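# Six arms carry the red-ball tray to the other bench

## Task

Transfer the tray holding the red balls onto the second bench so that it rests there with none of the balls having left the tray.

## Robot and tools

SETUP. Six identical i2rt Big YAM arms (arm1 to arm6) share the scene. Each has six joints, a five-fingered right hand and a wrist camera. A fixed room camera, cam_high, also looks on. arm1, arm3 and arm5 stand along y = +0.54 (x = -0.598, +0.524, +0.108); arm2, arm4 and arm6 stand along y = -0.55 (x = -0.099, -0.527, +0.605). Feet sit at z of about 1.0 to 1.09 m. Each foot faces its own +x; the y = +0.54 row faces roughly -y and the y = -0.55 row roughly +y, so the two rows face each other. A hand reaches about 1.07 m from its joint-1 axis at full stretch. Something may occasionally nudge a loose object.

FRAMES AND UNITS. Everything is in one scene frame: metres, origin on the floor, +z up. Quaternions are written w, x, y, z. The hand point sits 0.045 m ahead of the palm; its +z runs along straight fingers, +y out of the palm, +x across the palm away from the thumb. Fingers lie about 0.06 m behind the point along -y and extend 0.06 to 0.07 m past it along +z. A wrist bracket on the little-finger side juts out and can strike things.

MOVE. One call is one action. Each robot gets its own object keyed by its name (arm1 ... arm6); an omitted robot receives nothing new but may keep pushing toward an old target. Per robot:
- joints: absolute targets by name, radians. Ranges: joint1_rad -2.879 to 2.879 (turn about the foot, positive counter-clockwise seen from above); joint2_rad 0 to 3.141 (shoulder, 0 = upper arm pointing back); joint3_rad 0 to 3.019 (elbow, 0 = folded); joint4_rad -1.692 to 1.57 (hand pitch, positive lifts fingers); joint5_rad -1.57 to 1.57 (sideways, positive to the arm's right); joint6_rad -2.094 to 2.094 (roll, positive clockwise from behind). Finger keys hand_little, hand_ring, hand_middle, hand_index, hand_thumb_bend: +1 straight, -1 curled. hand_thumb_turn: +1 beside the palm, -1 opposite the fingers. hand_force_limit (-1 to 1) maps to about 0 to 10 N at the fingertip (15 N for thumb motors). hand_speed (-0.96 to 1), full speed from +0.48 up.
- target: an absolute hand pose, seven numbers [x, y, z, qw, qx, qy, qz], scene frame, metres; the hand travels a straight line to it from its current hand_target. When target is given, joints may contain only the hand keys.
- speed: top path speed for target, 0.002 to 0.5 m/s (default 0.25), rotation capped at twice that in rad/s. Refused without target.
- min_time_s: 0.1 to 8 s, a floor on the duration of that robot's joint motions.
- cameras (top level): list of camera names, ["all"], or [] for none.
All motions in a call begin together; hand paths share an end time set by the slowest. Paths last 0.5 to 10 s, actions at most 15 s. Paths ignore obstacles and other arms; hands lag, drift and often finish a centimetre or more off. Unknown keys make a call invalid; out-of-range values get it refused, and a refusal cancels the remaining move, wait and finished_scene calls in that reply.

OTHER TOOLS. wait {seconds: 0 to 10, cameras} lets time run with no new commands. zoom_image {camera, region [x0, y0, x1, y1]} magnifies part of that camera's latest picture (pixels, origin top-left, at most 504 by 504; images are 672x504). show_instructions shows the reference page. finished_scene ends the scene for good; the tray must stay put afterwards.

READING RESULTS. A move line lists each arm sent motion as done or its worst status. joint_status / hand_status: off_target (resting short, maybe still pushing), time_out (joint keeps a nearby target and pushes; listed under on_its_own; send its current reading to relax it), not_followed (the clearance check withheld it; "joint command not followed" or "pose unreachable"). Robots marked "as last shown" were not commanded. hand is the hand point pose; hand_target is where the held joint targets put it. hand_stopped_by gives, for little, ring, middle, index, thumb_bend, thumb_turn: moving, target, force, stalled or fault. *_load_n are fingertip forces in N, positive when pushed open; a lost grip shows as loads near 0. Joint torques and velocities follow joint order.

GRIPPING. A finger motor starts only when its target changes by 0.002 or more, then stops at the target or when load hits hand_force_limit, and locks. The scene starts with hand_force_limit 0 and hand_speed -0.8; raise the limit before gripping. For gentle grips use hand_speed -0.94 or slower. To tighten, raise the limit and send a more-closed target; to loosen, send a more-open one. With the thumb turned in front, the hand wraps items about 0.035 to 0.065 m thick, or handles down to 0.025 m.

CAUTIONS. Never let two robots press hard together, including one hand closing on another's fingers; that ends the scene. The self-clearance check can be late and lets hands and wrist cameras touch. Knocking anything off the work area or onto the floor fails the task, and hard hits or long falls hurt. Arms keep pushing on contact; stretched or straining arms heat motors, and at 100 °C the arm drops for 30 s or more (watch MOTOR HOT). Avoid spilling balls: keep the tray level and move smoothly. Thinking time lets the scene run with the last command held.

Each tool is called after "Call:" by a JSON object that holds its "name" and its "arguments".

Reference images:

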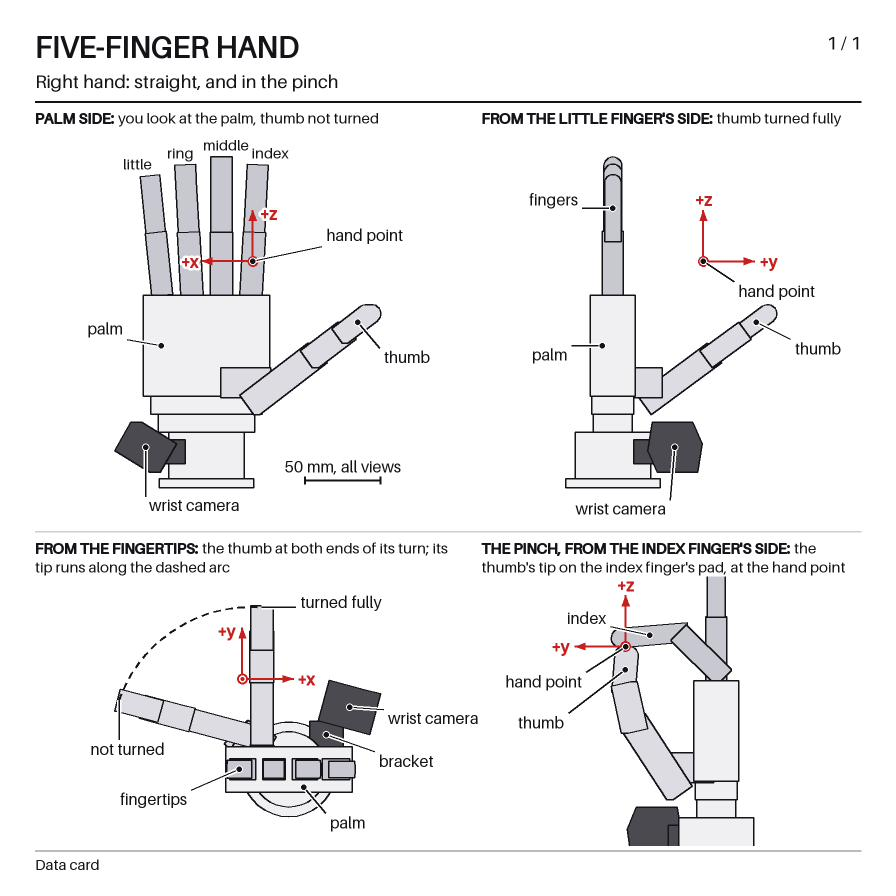

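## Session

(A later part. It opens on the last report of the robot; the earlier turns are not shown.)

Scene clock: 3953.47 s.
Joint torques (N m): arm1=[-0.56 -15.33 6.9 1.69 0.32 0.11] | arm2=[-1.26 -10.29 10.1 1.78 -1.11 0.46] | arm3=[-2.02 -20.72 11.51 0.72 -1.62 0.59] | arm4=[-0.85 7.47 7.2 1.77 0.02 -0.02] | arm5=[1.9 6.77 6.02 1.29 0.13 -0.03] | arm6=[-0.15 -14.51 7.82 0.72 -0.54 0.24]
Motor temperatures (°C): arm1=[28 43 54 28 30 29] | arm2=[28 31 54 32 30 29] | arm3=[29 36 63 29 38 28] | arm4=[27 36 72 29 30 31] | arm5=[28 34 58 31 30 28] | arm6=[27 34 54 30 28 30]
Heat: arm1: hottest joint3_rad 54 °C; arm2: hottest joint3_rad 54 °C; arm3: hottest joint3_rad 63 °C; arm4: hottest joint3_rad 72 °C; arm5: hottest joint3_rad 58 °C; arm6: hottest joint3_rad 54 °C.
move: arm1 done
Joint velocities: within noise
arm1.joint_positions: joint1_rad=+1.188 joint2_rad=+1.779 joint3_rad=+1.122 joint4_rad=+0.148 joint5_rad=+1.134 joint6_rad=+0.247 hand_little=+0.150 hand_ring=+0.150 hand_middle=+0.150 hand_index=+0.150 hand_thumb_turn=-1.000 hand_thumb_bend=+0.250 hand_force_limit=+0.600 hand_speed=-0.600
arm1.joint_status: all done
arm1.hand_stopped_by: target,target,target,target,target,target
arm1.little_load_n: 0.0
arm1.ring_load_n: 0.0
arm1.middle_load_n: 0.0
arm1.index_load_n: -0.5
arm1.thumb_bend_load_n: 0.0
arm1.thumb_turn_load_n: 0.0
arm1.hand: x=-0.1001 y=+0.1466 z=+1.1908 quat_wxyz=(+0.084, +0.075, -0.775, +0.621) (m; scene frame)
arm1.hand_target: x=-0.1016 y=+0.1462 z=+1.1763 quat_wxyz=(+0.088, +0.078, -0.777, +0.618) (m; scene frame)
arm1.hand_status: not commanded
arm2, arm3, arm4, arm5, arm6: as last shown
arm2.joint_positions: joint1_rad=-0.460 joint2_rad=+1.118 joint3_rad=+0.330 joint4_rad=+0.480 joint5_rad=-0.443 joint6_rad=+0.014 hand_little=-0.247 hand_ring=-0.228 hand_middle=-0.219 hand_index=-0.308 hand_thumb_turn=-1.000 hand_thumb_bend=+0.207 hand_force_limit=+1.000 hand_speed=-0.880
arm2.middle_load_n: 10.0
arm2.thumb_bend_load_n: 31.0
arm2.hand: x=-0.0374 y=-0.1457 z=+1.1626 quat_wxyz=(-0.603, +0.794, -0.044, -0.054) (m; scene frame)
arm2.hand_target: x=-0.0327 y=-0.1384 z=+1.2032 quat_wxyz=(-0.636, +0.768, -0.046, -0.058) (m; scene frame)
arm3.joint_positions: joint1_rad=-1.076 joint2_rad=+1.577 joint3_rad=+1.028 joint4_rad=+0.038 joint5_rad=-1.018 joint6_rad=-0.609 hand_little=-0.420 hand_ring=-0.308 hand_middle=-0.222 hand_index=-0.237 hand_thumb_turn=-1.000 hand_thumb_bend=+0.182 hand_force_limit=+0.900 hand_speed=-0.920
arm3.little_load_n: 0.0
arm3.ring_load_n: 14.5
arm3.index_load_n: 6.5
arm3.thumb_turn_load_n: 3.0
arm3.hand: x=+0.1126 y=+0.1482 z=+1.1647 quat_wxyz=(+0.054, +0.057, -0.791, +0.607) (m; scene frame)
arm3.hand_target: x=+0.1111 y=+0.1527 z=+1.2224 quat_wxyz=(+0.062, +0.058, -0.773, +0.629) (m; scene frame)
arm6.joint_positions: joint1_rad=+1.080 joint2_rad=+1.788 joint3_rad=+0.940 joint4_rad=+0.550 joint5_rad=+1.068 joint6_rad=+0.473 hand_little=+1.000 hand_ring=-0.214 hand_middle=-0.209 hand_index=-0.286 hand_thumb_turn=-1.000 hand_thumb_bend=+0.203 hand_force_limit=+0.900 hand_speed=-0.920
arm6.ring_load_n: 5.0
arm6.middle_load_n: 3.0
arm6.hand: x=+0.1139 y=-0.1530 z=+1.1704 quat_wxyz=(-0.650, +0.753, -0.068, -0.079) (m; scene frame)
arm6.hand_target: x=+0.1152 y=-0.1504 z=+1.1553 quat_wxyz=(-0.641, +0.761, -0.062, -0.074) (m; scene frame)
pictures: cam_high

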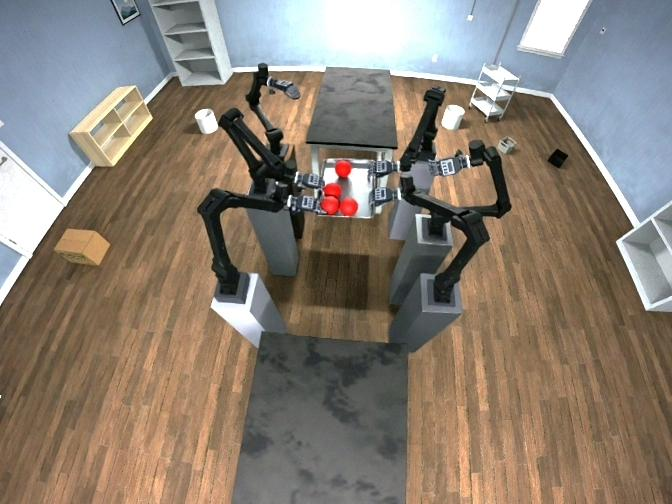

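Call:
{"name": "move", "arguments": {"arm1": {"target": [-0.1040, 0.148, 1.290, 0.085, 0.076, -0.776, 0.620], "speed": 0.12}, "cameras": ["cam_high"]}}

Call:
{"name": "zoom_image", "arguments": {"camera": "cam_high", "region": [270, 110, 440, 250]}}

Call:
{"name": "move", "arguments": {"arm1": {"target": [-0.1500, 0.230, 1.340, 0.085, 0.076, -0.776, 0.620], "speed": 0.15}}}

Call:
{"name": "move", "arguments": {"arm1": {"joints": {"joint1_rad": 0.9, "joint2_rad": 0.25, "joint3_rad": 1.0, "joint4_rad": -0.9, "joint5_rad": 0.6, "joint6_rad": 0.2}, "min_time_s": 3}, "cameras": ["cam_high"]}}

Call:
{"name": "zoom_image", "arguments": {"camera": "cam_high", "region": [270, 110, 440, 250]}}

Scene clock: 3965.87 s.
Joint torques (N m): arm1=[-0.38 -18.14 12.55 0.73 0.42 0.06] | arm2=[-0.97 -10.17 10.11 1.94 -1.19 0.45] | arm3=[-2.08 -20.66 11.52 0.76 -1.43 0.59] | arm4=[-0.73 7.47 7.06 1.74 0.04 -0.02] | arm5=[1.85 6.77 6.04 1.31 0.14 -0.02] | arm6=[0.03 -14.21 7.95 0.96 -0.49 0.22]
Motor temperatures (°C): arm1=[28 43 53 28 30 29] | arm2=[28 31 53 31 31 29] | arm3=[29 36 64 29 38 28] | arm4=[27 35 70 29 30 31] | arm5=[28 34 57 31 30 28] | arm6=[27 33 55 30 28 30]
Heat: arm1: hottest joint3_rad 53 °C; arm2: hottest joint3_rad 53 °C; arm3: hottest joint3_rad 64 °C; arm4: hottest joint3_rad 70 °C; arm5: hottest joint3_rad 57 °C; arm6: hottest joint3_rad 55 °C.
move: arm1 off_target
Joint velocities: within noise
arm1.joint_positions: joint1_rad=+1.188 joint2_rad=+1.651 joint3_rad=+1.158 joint4_rad=-0.097 joint5_rad=+1.134 joint6_rad=+0.248 hand_little=+0.150 hand_ring=+0.150 hand_middle=+0.150 hand_index=+0.150 hand_thumb_turn=-1.000 hand_thumb_bend=+0.250 hand_force_limit=+0.600 hand_speed=-0.600
arm1.joint_status: not commanded
arm1.hand_stopped_by: target,target,target,target,target,target
arm1.little_load_n: 0.0
arm1.ring_load_n: 0.0
arm1.middle_load_n: 0.0
arm1.index_load_n: 0.0
arm1.thumb_bend_load_n: 0.0
arm1.thumb_turn_load_n: 0.0
arm1.hand: x=-0.1218 y=+0.1562 z=+1.2480 quat_wxyz=(+0.111, +0.099, -0.782, +0.605) (m; scene frame)
arm1.hand_target: x=-0.1063 y=+0.1492 z=+1.2902 quat_wxyz=(+0.085, +0.076, -0.776, +0.620) (m; scene frame)
arm1.hand_status: off_target (0.046 m and 4.4 deg from the pose sent, 0.099 m and 0.2 deg at the start)
arm2, arm3, arm4, arm5, arm6: as last shown
arm2.joint_positions: joint1_rad=-0.464 joint2_rad=+1.117 joint3_rad=+0.330 joint4_rad=+0.476 joint5_rad=-0.440 joint6_rad=+0.015 hand_little=-0.247 hand_ring=-0.228 hand_middle=-0.219 hand_index=-0.308 hand_thumb_turn=-1.000 hand_thumb_bend=+0.207 hand_force_limit=+1.000 hand_speed=-0.880
arm2.middle_load_n: 11.0
arm2.index_load_n: 14.0
arm2.thumb_bend_load_n: 32.0
arm2.thumb_turn_load_n: -2.0
arm2.hand: x=-0.0358 y=-0.1463 z=+1.1621 quat_wxyz=(-0.602, +0.795, -0.047, -0.053) (m; scene frame)
arm3.joint_positions: joint1_rad=-1.075 joint2_rad=+1.577 joint3_rad=+1.028 joint4_rad=+0.037 joint5_rad=-1.023 joint6_rad=-0.608 hand_little=-0.420 hand_ring=-0.308 hand_middle=-0.222 hand_index=-0.237 hand_thumb_turn=-1.000 hand_thumb_bend=+0.182 hand_force_limit=+0.900 hand_speed=-0.920
arm3.little_load_n: 0.5
arm3.ring_load_n: 13.0
arm3.middle_load_n: 6.0
arm3.index_load_n: 5.5
arm3.thumb_bend_load_n: 16.0
arm3.thumb_turn_load_n: 3.5
arm3.hand: x=+0.1141 y=+0.1476 z=+1.1650 quat_wxyz=(+0.052, +0.059, -0.790, +0.608) (m; scene frame)
arm3.hand_target: x=+0.1110 y=+0.1527 z=+1.2224 quat_wxyz=(+0.062, +0.058, -0.773, +0.629) (m; scene frame)
arm4.thumb_bend_load_n: 0.5
arm6.joint_positions: joint1_rad=+1.080 joint2_rad=+1.788 joint3_rad=+0.938 joint4_rad=+0.545 joint5_rad=+1.067 joint6_rad=+0.475 hand_little=+1.000 hand_ring=-0.214 hand_middle=-0.209 hand_index=-0.286 hand_thumb_turn=-1.000 hand_thumb_bend=+0.203 hand_force_limit=+0.900 hand_speed=-0.920
arm6.ring_load_n: 3.5
arm6.middle_load_n: 2.5
arm6.index_load_n: 7.5
arm6.thumb_bend_load_n: 15.0
arm6.thumb_turn_load_n: -5.5
arm6.hand: x=+0.1149 y=-0.1536 z=+1.1685 quat_wxyz=(-0.648, +0.754, -0.067, -0.077) (m; scene frame)
pictures: cam_high

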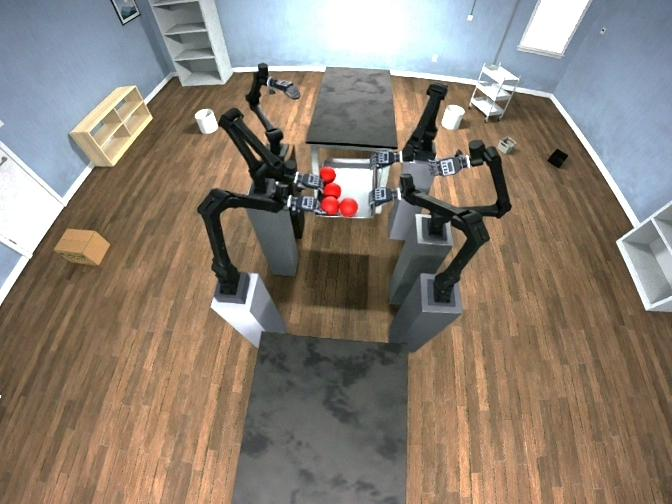

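Scaled by 2.965.

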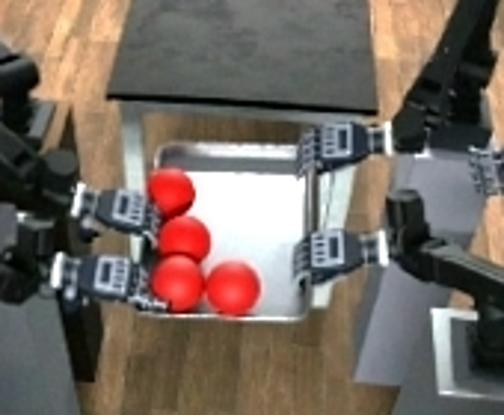

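Scene clock: 3967.67 s.
Joint torques (N m): arm1=[0.09 -15.21 9.01 0.7 0.74 0.12] | arm2=[-0.91 -10.17 10.1 1.94 -1.2 0.45] | arm3=[-2.14 -20.66 11.54 0.73 -1.42 0.58] | arm4=[-0.56 7.24 7.12 1.74 0.03 -0.03] | arm5=[1.9 6.71 6.02 1.32 0.13 -0.02] | arm6=[-0.21 -14.1 7.98 0.91 -0.5 0.23]
Motor temperatures (°C): arm1=[28 43 53 28 30 29] | arm2=[28 31 53 31 31 29] | arm3=[29 36 64 29 38 28] | arm4=[27 35 70 29 30 31] | arm5=[28 34 57 31 30 28] | arm6=[27 33 55 30 28 30]
Heat: arm1: hottest joint3_rad 53 °C; arm2: hottest joint3_rad 53 °C; arm3: hottest joint3_rad 64 °C; arm4: hottest joint3_rad 70 °C; arm5: hottest joint3_rad 57 °C; arm6: hottest joint3_rad 55 °C.
move: arm1 off_target
Joint velocities: within noise
arm1.joint_positions: joint1_rad=+1.305 joint2_rad=+1.439 joint3_rad=+1.138 joint4_rad=-0.404 joint5_rad=+1.229 joint6_rad=+0.424 hand_little=+0.150 hand_ring=+0.150 hand_middle=+0.150 hand_index=+0.150 hand_thumb_turn=-1.000 hand_thumb_bend=+0.250 hand_force_limit=+0.600 hand_speed=-0.600
arm1.joint_status: not commanded
arm1.hand_stopped_by: target,target,target,target,target,target
arm1.little_load_n: 0.0
arm1.ring_load_n: 0.0
arm1.middle_load_n: 0.0
arm1.index_load_n: 0.0
arm1.thumb_bend_load_n: 0.0
arm1.thumb_turn_load_n: 0.0
arm1.hand: x=-0.1493 y=+0.2270 z=+1.3261 quat_wxyz=(+0.095, +0.085, -0.778, +0.616) (m; scene frame)
arm1.hand_target: x=-0.1500 y=+0.2298 z=+1.3398 quat_wxyz=(+0.085, +0.076, -0.776, +0.620) (m; scene frame)
arm1.hand_status: off_target (0.014 m and 1.6 deg from the pose sent, 0.121 m and 4.4 deg at the start)
arm2, arm3, arm4, arm6: as last shown
arm2.middle_load_n: 10.5
arm2.thumb_bend_load_n: 32.5
arm3.thumb_bend_load_n: 15.5
arm4.little_load_n: -0.5
arm4.thumb_bend_load_n: 0.0
arm5.joint_positions: joint1_rad=+0.121 joint2_rad=+0.159 joint3_rad=+1.109 joint4_rad=-1.420 joint5_rad=+0.087 joint6_rad=-1.090 hand_little=+0.150 hand_ring=+0.150 hand_middle=+0.150 hand_index=+0.150 hand_thumb_turn=-1.000 hand_thumb_bend=+0.200 hand_force_limit=+0.000 hand_speed=+0.200
arm5.joint_status: not commanded
arm5.hand_stopped_by: target,target,target,target,target,target
arm5.little_load_n: 0.0
arm5.ring_load_n: 0.5
arm5.middle_load_n: 0.0
arm5.index_load_n: 0.0
arm5.thumb_bend_load_n: 0.0
arm5.thumb_turn_load_n: 0.0
arm5.hand: x=+0.0541 y=+0.4574 z=+1.4103 quat_wxyz=(+0.285, +0.445, -0.725, +0.442) (m; scene frame)
arm5.hand_target: x=+0.0537 y=+0.4597 z=+1.4054 quat_wxyz=(+0.284, +0.453, -0.723, +0.437) (m; scene frame)
arm5.hand_status: not commanded
arm6.little_load_n: 0.5
arm6.middle_load_n: 3.0
pictures: none

Scene clock: 3971.27 s.
Joint torques (N m): arm1=[-1.08 3.9 7.53 1.31 -0.08 -0.01] | arm2=[-0.97 -10.17 10.11 1.94 -1.2 0.45] | arm3=[-2.08 -20.6 11.52 0.73 -1.42 0.59] | arm4=[-0.73 7.12 7.1 1.87 0.03 -0.05] | arm5=[1.85 6.71 6.01 1.32 0.13 -0.02] | arm6=[0.09 -14.21 8.03 0.95 -0.51 0.23]
Motor temperatures (°C): arm1=[28 42 53 28 30 29] | arm2=[28 31 53 31 31 29] | arm3=[29 36 64 29 38 28] | arm4=[27 35 70 29 30 31] | arm5=[28 34 56 31 30 28] | arm6=[27 33 55 30 28 30]
Heat: arm1: hottest joint3_rad 53 °C; arm2: hottest joint3_rad 53 °C; arm3: hottest joint3_rad 64 °C; arm4: hottest joint3_rad 70 °C; arm5: hottest joint3_rad 56 °C; arm6: hottest joint3_rad 55 °C.
move: arm1 done
Joint velocities: within noise
arm1.joint_positions: joint1_rad=+0.908 joint2_rad=+0.255 joint3_rad=+1.003 joint4_rad=-0.893 joint5_rad=+0.604 joint6_rad=+0.209 hand_little=+0.150 hand_ring=+0.150 hand_middle=+0.150 hand_index=+0.150 hand_thumb_turn=-1.000 hand_thumb_bend=+0.250 hand_force_limit=+0.600 hand_speed=-0.600
arm1.joint_status: all done
arm1.hand_stopped_by: target,target,target,target,target,target
arm1.little_load_n: 0.0
arm1.ring_load_n: 0.0
arm1.middle_load_n: 0.0
arm1.index_load_n: 0.0
arm1.thumb_bend_load_n: 0.0
arm1.thumb_turn_load_n: 0.0
arm1.hand: x=-0.4896 y=+0.3531 z=+1.5455 quat_wxyz=(-0.123, +0.052, -0.750, +0.648) (m; scene frame)
arm1.hand_target: x=-0.4924 y=+0.3539 z=+1.5427 quat_wxyz=(-0.118, +0.055, -0.751, +0.648) (m; scene frame)
arm1.hand_status: not commanded
arm2, arm3, arm4, arm5, arm6: as last shown
arm2.index_load_n: 13.5
arm3.thumb_bend_load_n: 16.0
arm4.little_load_n: 0.0
arm5.ring_load_n: 0.0
arm6.little_load_n: 0.0
arm6.middle_load_n: 2.5
arm6.thumb_bend_load_n: 14.5
pictures: cam_high

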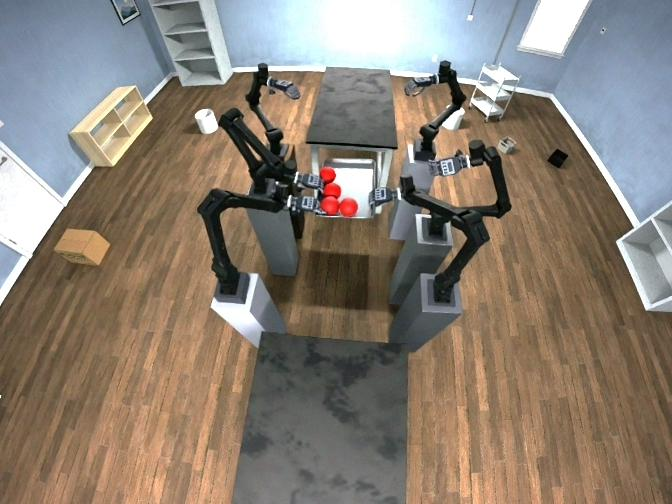

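Scaled by 2.965.

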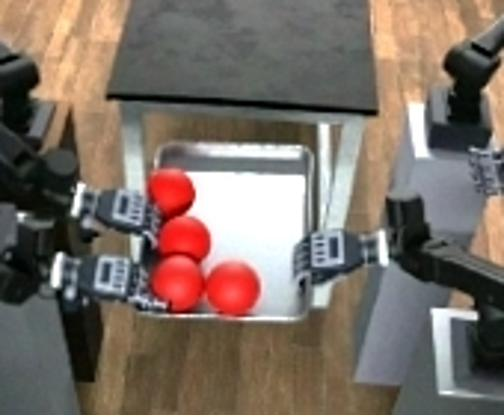

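Call:
{"name": "move", "arguments": {"arm5": {"joints": {"joint1_rad": -0.75, "joint2_rad": 0.40, "joint3_rad": 0.75, "joint4_rad": -0.2, "joint5_rad": -0.73, "joint6_rad": -0.15}, "min_time_s": 2.5}, "cameras": ["cam_high"]}}

Call:
{"name": "zoom_image", "arguments": {"camera": "cam_high", "region": [270, 90, 520, 290]}}

Scene clock: 4016.07 s.
Joint torques (N m): arm1=[-1.03 3.84 7.53 1.33 -0.09 -0.01] | arm2=[-0.97 -10.17 10.1 1.95 -1.19 0.45] | arm3=[-2.2 -20.72 11.52 0.75 -1.42 0.58] | arm4=[-0.62 7.18 7.12 1.68 0.02 -0.03] | arm5=[1.2 6.59 7.42 1.76 -0.02 0.07] | arm6=[0.15 -14.21 7.95 0.92 -0.5 0.21]
Motor temperatures (°C): arm1=[28 39 52 28 29 29] | arm2=[28 32 53 31 32 29] | arm3=[29 37 66 29 38 28] | arm4=[27 35 65 29 30 31] | arm5=[28 34 54 31 30 28] | arm6=[27 33 56 30 28 30]
Heat: arm1: hottest joint3_rad 52 °C; arm2: hottest joint3_rad 53 °C; arm3: hottest joint3_rad 66 °C; arm4: hottest joint3_rad 65 °C; arm5: hottest joint3_rad 54 °C; arm6: hottest joint3_rad 56 °C.
move: arm5 time_out
Joint velocities: within noise
arm1, arm2, arm6: as last shown
arm1.hand: x=-0.4896 y=+0.3531 z=+1.5454 quat_wxyz=(-0.123, +0.052, -0.750, +0.648) (m; scene frame)
arm2.thumb_bend_load_n: 32.0
arm3.joint_positions: joint1_rad=-1.075 joint2_rad=+1.577 joint3_rad=+1.028 joint4_rad=+0.037 joint5_rad=-1.023 joint6_rad=-0.608 hand_little=-0.420 hand_ring=-0.308 hand_middle=-0.222 hand_index=-0.237 hand_thumb_turn=-1.000 hand_thumb_bend=+0.182 hand_force_limit=+0.900 hand_speed=-0.920
arm3.joint_status: not commanded
arm3.hand_stopped_by: target,force,force,force,force,target
arm3.little_load_n: 0.5
arm3.ring_load_n: 13.0
arm3.middle_load_n: 6.0
arm3.index_load_n: 5.5
arm3.thumb_bend_load_n: 16.0
arm3.thumb_turn_load_n: 3.5
arm3.hand: x=+0.1141 y=+0.1476 z=+1.1650 quat_wxyz=(+0.052, +0.059, -0.790, +0.608) (m; scene frame)
arm3.hand_target: x=+0.1110 y=+0.1527 z=+1.2224 quat_wxyz=(+0.062, +0.058, -0.773, +0.629) (m; scene frame)
arm3.hand_status: not commanded
arm4.joint_positions: joint1_rad=-0.908 joint2_rad=+0.256 joint3_rad=+1.008 joint4_rad=-0.888 joint5_rad=-0.602 joint6_rad=-0.198 hand_little=+0.150 hand_ring=+0.150 hand_middle=+0.150 hand_index=+0.150 hand_thumb_turn=-1.000 hand_thumb_bend=+0.250 hand_force_limit=+0.500 hand_speed=-0.500
arm4.joint_status: not commanded
arm4.hand_stopped_by: target,target,target,target,target,target
arm4.little_load_n: 0.0
arm4.ring_load_n: 0.0
arm4.middle_load_n: 0.0
arm4.index_load_n: 0.0
arm4.thumb_bend_load_n: 0.0
arm4.thumb_turn_load_n: 0.0
arm4.hand: x=-0.4720 y=-0.3509 z=+1.4874 quat_wxyz=(-0.648, +0.742, -0.076, +0.153) (m; scene frame)
arm4.hand_target: x=-0.4748 y=-0.3517 z=+1.4821 quat_wxyz=(-0.645, +0.746, -0.075, +0.148) (m; scene frame)
arm4.hand_status: not commanded
arm5.joint_positions: joint1_rad=-0.016 joint2_rad=+0.186 joint3_rad=+1.048 joint4_rad=-1.239 joint5_rad=-0.055 joint6_rad=-0.973 hand_little=+0.150 hand_ring=+0.150 hand_middle=+0.150 hand_index=+0.150 hand_thumb_turn=-1.000 hand_thumb_bend=+0.200 hand_force_limit=+0.000 hand_speed=+0.200
arm5.joint_status: joint1_rad time_out (moved -0.138 of -0.871); joint2_rad time_out (moved +0.027 of +0.241); joint3_rad time_out (moved -0.061 of -0.359); joint4_rad time_out (moved +0.180 of +1.220); joint5_rad time_out (moved -0.143 of -0.817); joint6_rad time_out (moved +0.117 of +0.940)
arm5.hand_stopped_by: target,target,target,target,target,target
arm5.little_load_n: 0.0
arm5.ring_load_n: -0.5
arm5.middle_load_n: 0.0
arm5.index_load_n: 0.0
arm5.thumb_bend_load_n: 0.0
arm5.thumb_turn_load_n: 0.5
arm5.on_its_own: joint1_rad is held at -0.017, not at your -0.750, since a time_out; joint2_rad is held at +0.186, not at your +0.400, since a time_out; joint3_rad is held at +1.048, not at your +0.750, since a time_out; joint4_rad is held at -1.239, not at your -0.200, since a time_out; joint5_rad is held at -0.055, not at your -0.730, since a time_out; joint6_rad is held at -0.973, not at your -0.150, since a time_out
arm5.hand: x=+0.0725 y=+0.4147 z=+1.4139 quat_wxyz=(+0.256, +0.373, -0.737, +0.502) (m; scene frame)
arm5.hand_target: x=+0.0725 y=+0.4147 z=+1.4139 quat_wxyz=(+0.256, +0.373, -0.737, +0.502) (m; scene frame)
arm5.hand_status: not commanded
arm6.middle_load_n: 3.0
arm6.thumb_turn_load_n: -5.0
pictures: cam_high
joint command not followed: on one or more control steps a check withheld the commanded joint targets of the arm5 arm, and it was not sent them on those steps.
cause: the commanded joint targets, or the way to them, would bring a part of the robot too close to another arm (this arm's hand and a part of the arm3 arm, at the place that arm is still heading or pushing toward).

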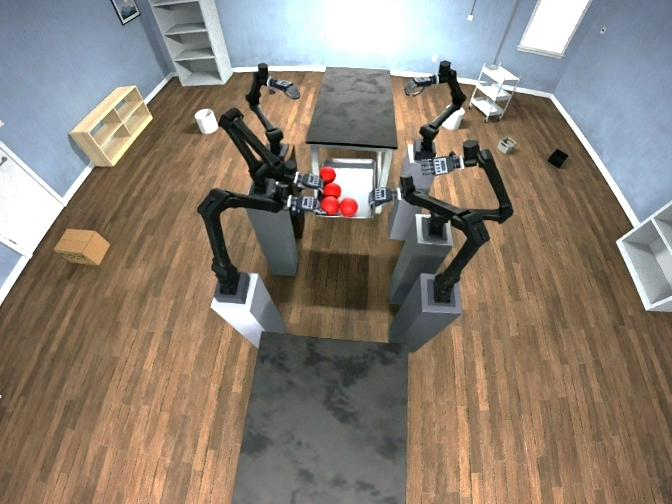

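Scaled by 2.016.

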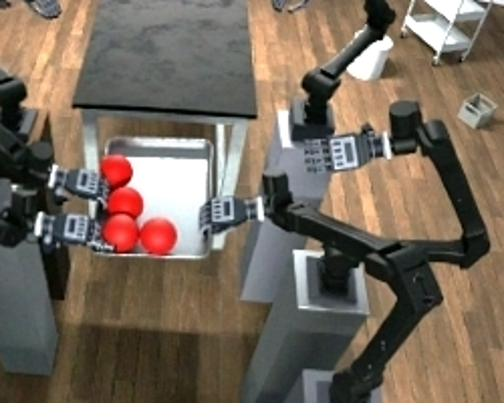

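Call:
{"name": "move", "arguments": {"arm5": {"joints": {"joint1_rad": -0.8}, "min_time_s": 1.5}}}

Call:
{"name": "move", "arguments": {"arm5": {"joints": {"joint1_rad": -0.85, "joint2_rad": 0.35, "joint3_rad": 0.75, "joint4_rad": -0.2, "joint5_rad": -0.83, "joint6_rad": -0.15}, "min_time_s": 2.5}, "cameras": ["cam_high"]}}

Call:
{"name": "zoom_image", "arguments": {"camera": "cam_high", "region": [270, 90, 520, 290]}}

Scene clock: 4025.80 s.
Joint torques (N m): arm1=[-1.08 3.9 7.51 1.33 -0.09 -0.01] | arm2=[-0.97 -10.17 10.1 1.94 -1.19 0.45] | arm3=[-2.08 -20.72 11.52 0.73 -1.42 0.58] | arm4=[-0.56 7.24 7.16 1.73 0.03 -0.01] | arm5=[0.56 6.53 7.45 1.77 -0.04 0.07] | arm6=[0.21 -14.45 8.08 0.95 -0.49 0.22]
Motor temperatures (°C): arm1=[28 39 52 28 29 29] | arm2=[28 32 53 31 32 29] | arm3=[29 37 66 29 38 28] | arm4=[27 35 65 29 30 31] | arm5=[28 34 54 31 30 28] | arm6=[27 33 56 30 28 30]
Heat: arm1: hottest joint3_rad 52 °C; arm2: hottest joint3_rad 53 °C; arm3: hottest joint3_rad 66 °C; arm4: hottest joint3_rad 65 °C; arm5: hottest joint3_rad 54 °C; arm6: hottest joint3_rad 56 °C.
move: arm5 done
Joint velocities: within noise
arm1, arm3, arm4: as last shown
arm2.joint_positions: joint1_rad=-0.464 joint2_rad=+1.117 joint3_rad=+0.330 joint4_rad=+0.476 joint5_rad=-0.440 joint6_rad=+0.015 hand_little=-0.247 hand_ring=-0.228 hand_middle=-0.219 hand_index=-0.308 hand_thumb_turn=-1.000 hand_thumb_bend=+0.207 hand_force_limit=+1.000 hand_speed=-0.880
arm2.joint_status: not commanded
arm2.hand_stopped_by: force,force,force,force,target,target
arm2.little_load_n: 0.0
arm2.ring_load_n: 0.0
arm2.middle_load_n: 11.0
arm2.index_load_n: 13.5
arm2.thumb_bend_load_n: 32.0
arm2.thumb_turn_load_n: -2.0
arm2.hand: x=-0.0358 y=-0.1463 z=+1.1621 quat_wxyz=(-0.602, +0.795, -0.047, -0.053) (m; scene frame)
arm2.hand_target: x=-0.0327 y=-0.1384 z=+1.2032 quat_wxyz=(-0.636, +0.768, -0.046, -0.058) (m; scene frame)
arm2.hand_status: not commanded
arm3.thumb_bend_load_n: 15.5
arm5.joint_positions: joint1_rad=-0.792 joint2_rad=+0.186 joint3_rad=+1.048 joint4_rad=-1.239 joint5_rad=-0.055 joint6_rad=-0.973 hand_little=+0.150 hand_ring=+0.150 hand_middle=+0.150 hand_index=+0.150 hand_thumb_turn=-1.000 hand_thumb_bend=+0.200 hand_force_limit=+0.000 hand_speed=+0.200
arm5.joint_status: all done
arm5.hand_stopped_by: target,target,target,target,target,target
arm5.little_load_n: 0.0
arm5.ring_load_n: 0.0
arm5.middle_load_n: 0.0
arm5.index_load_n: 0.5
arm5.thumb_bend_load_n: 0.0
arm5.thumb_turn_load_n: 0.5
arm5.on_its_own: joint2_rad is held at +0.186, not at your +0.400, since a time_out; joint3_rad is held at +1.048, not at your +0.750, since a time_out; joint4_rad is held at -1.239, not at your -0.200, since a time_out; joint5_rad is held at -0.055, not at your -0.730, since a time_out; joint6_rad is held at -0.973, not at your -0.150, since a time_out
arm5.hand: x=-0.0151 y=+0.4759 z=+1.4128 quat_wxyz=(+0.425, +0.067, -0.825, +0.366) (m; scene frame)
arm5.hand_target: x=-0.0157 y=+0.4769 z=+1.4128 quat_wxyz=(+0.426, +0.064, -0.826, +0.364) (m; scene frame)
arm5.hand_status: not commanded
arm6.joint_positions: joint1_rad=+1.080 joint2_rad=+1.788 joint3_rad=+0.938 joint4_rad=+0.545 joint5_rad=+1.067 joint6_rad=+0.475 hand_little=+1.000 hand_ring=-0.214 hand_middle=-0.209 hand_index=-0.286 hand_thumb_turn=-1.000 hand_thumb_bend=+0.203 hand_force_limit=+0.900 hand_speed=-0.920
arm6.joint_status: not commanded
arm6.hand_stopped_by: target,force,force,force,target,target
arm6.little_load_n: 0.0
arm6.ring_load_n: 3.5
arm6.middle_load_n: 2.5
arm6.index_load_n: 7.5
arm6.thumb_bend_load_n: 14.5
arm6.thumb_turn_load_n: -5.5
arm6.hand: x=+0.1149 y=-0.1536 z=+1.1685 quat_wxyz=(-0.648, +0.754, -0.067, -0.077) (m; scene frame)
arm6.hand_target: x=+0.1152 y=-0.1504 z=+1.1553 quat_wxyz=(-0.641, +0.761, -0.062, -0.074) (m; scene frame)
arm6.hand_status: not commanded
pictures: none

Scene clock: 4029.03 s.
Joint torques (N m): arm1=[-1.08 3.84 7.51 1.32 -0.09 -0.01] | arm2=[-0.97 -10.17 10.1 1.95 -1.19 0.45] | arm3=[-2.14 -20.6 11.52 0.73 -1.42 0.58] | arm4=[-0.5 7.36 7.13 1.76 0 -0.01] | arm5=[0.38 3.9 8.53 2.22 -0.01 0.18] | arm6=[-0.09 -14.33 8.01 0.95 -0.53 0.23]
Motor temperatures (°C): arm1=[28 39 52 28 29 29] | arm2=[28 32 53 31 32 29] | arm3=[29 37 66 29 38 28] | arm4=[27 35 64 29 30 31] | arm5=[28 34 55 31 30 28] | arm6=[27 33 56 30 28 30]
Heat: arm1: hottest joint3_rad 52 °C; arm2: hottest joint3_rad 53 °C; arm3: hottest joint3_rad 66 °C; arm4: hottest joint3_rad 64 °C; arm5: hottest joint3_rad 55 °C; arm6: hottest joint3_rad 56 °C.
move: arm5 done
Joint velocities: within noise
arm1, arm2, arm3, arm4, arm6: as last shown
arm2.middle_load_n: 10.5
arm2.index_load_n: 14.0
arm3.thumb_bend_load_n: 16.0
arm3.thumb_turn_load_n: 3.0
arm5.joint_positions: joint1_rad=-0.841 joint2_rad=+0.340 joint3_rad=+0.760 joint4_rad=-0.219 joint5_rad=-0.827 joint6_rad=-0.161 hand_little=+0.150 hand_ring=+0.150 hand_middle=+0.150 hand_index=+0.150 hand_thumb_turn=-1.000 hand_thumb_bend=+0.200 hand_force_limit=+0.000 hand_speed=+0.200
arm5.joint_status: all done
arm5.hand_stopped_by: target,target,target,target,target,target
arm5.little_load_n: 0.0
arm5.ring_load_n: 0.0
arm5.middle_load_n: 0.0
arm5.index_load_n: 0.0
arm5.thumb_bend_load_n: 0.0
arm5.thumb_turn_load_n: 0.0
arm5.hand: x=+0.0185 y=+0.2828 z=+1.4630 quat_wxyz=(+0.133, +0.081, -0.651, +0.743) (m; scene frame)
arm5.hand_target: x=+0.0137 y=+0.2806 z=+1.4589 quat_wxyz=(+0.131, +0.075, -0.652, +0.743) (m; scene frame)
arm5.hand_status: not commanded
pictures: cam_high

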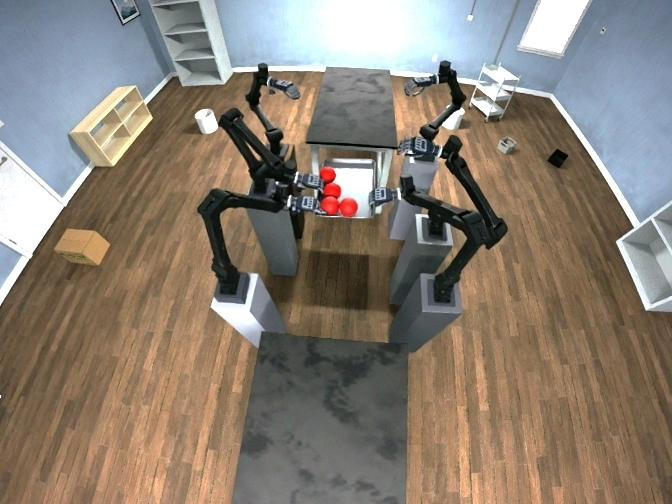

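Scaled by 2.016.

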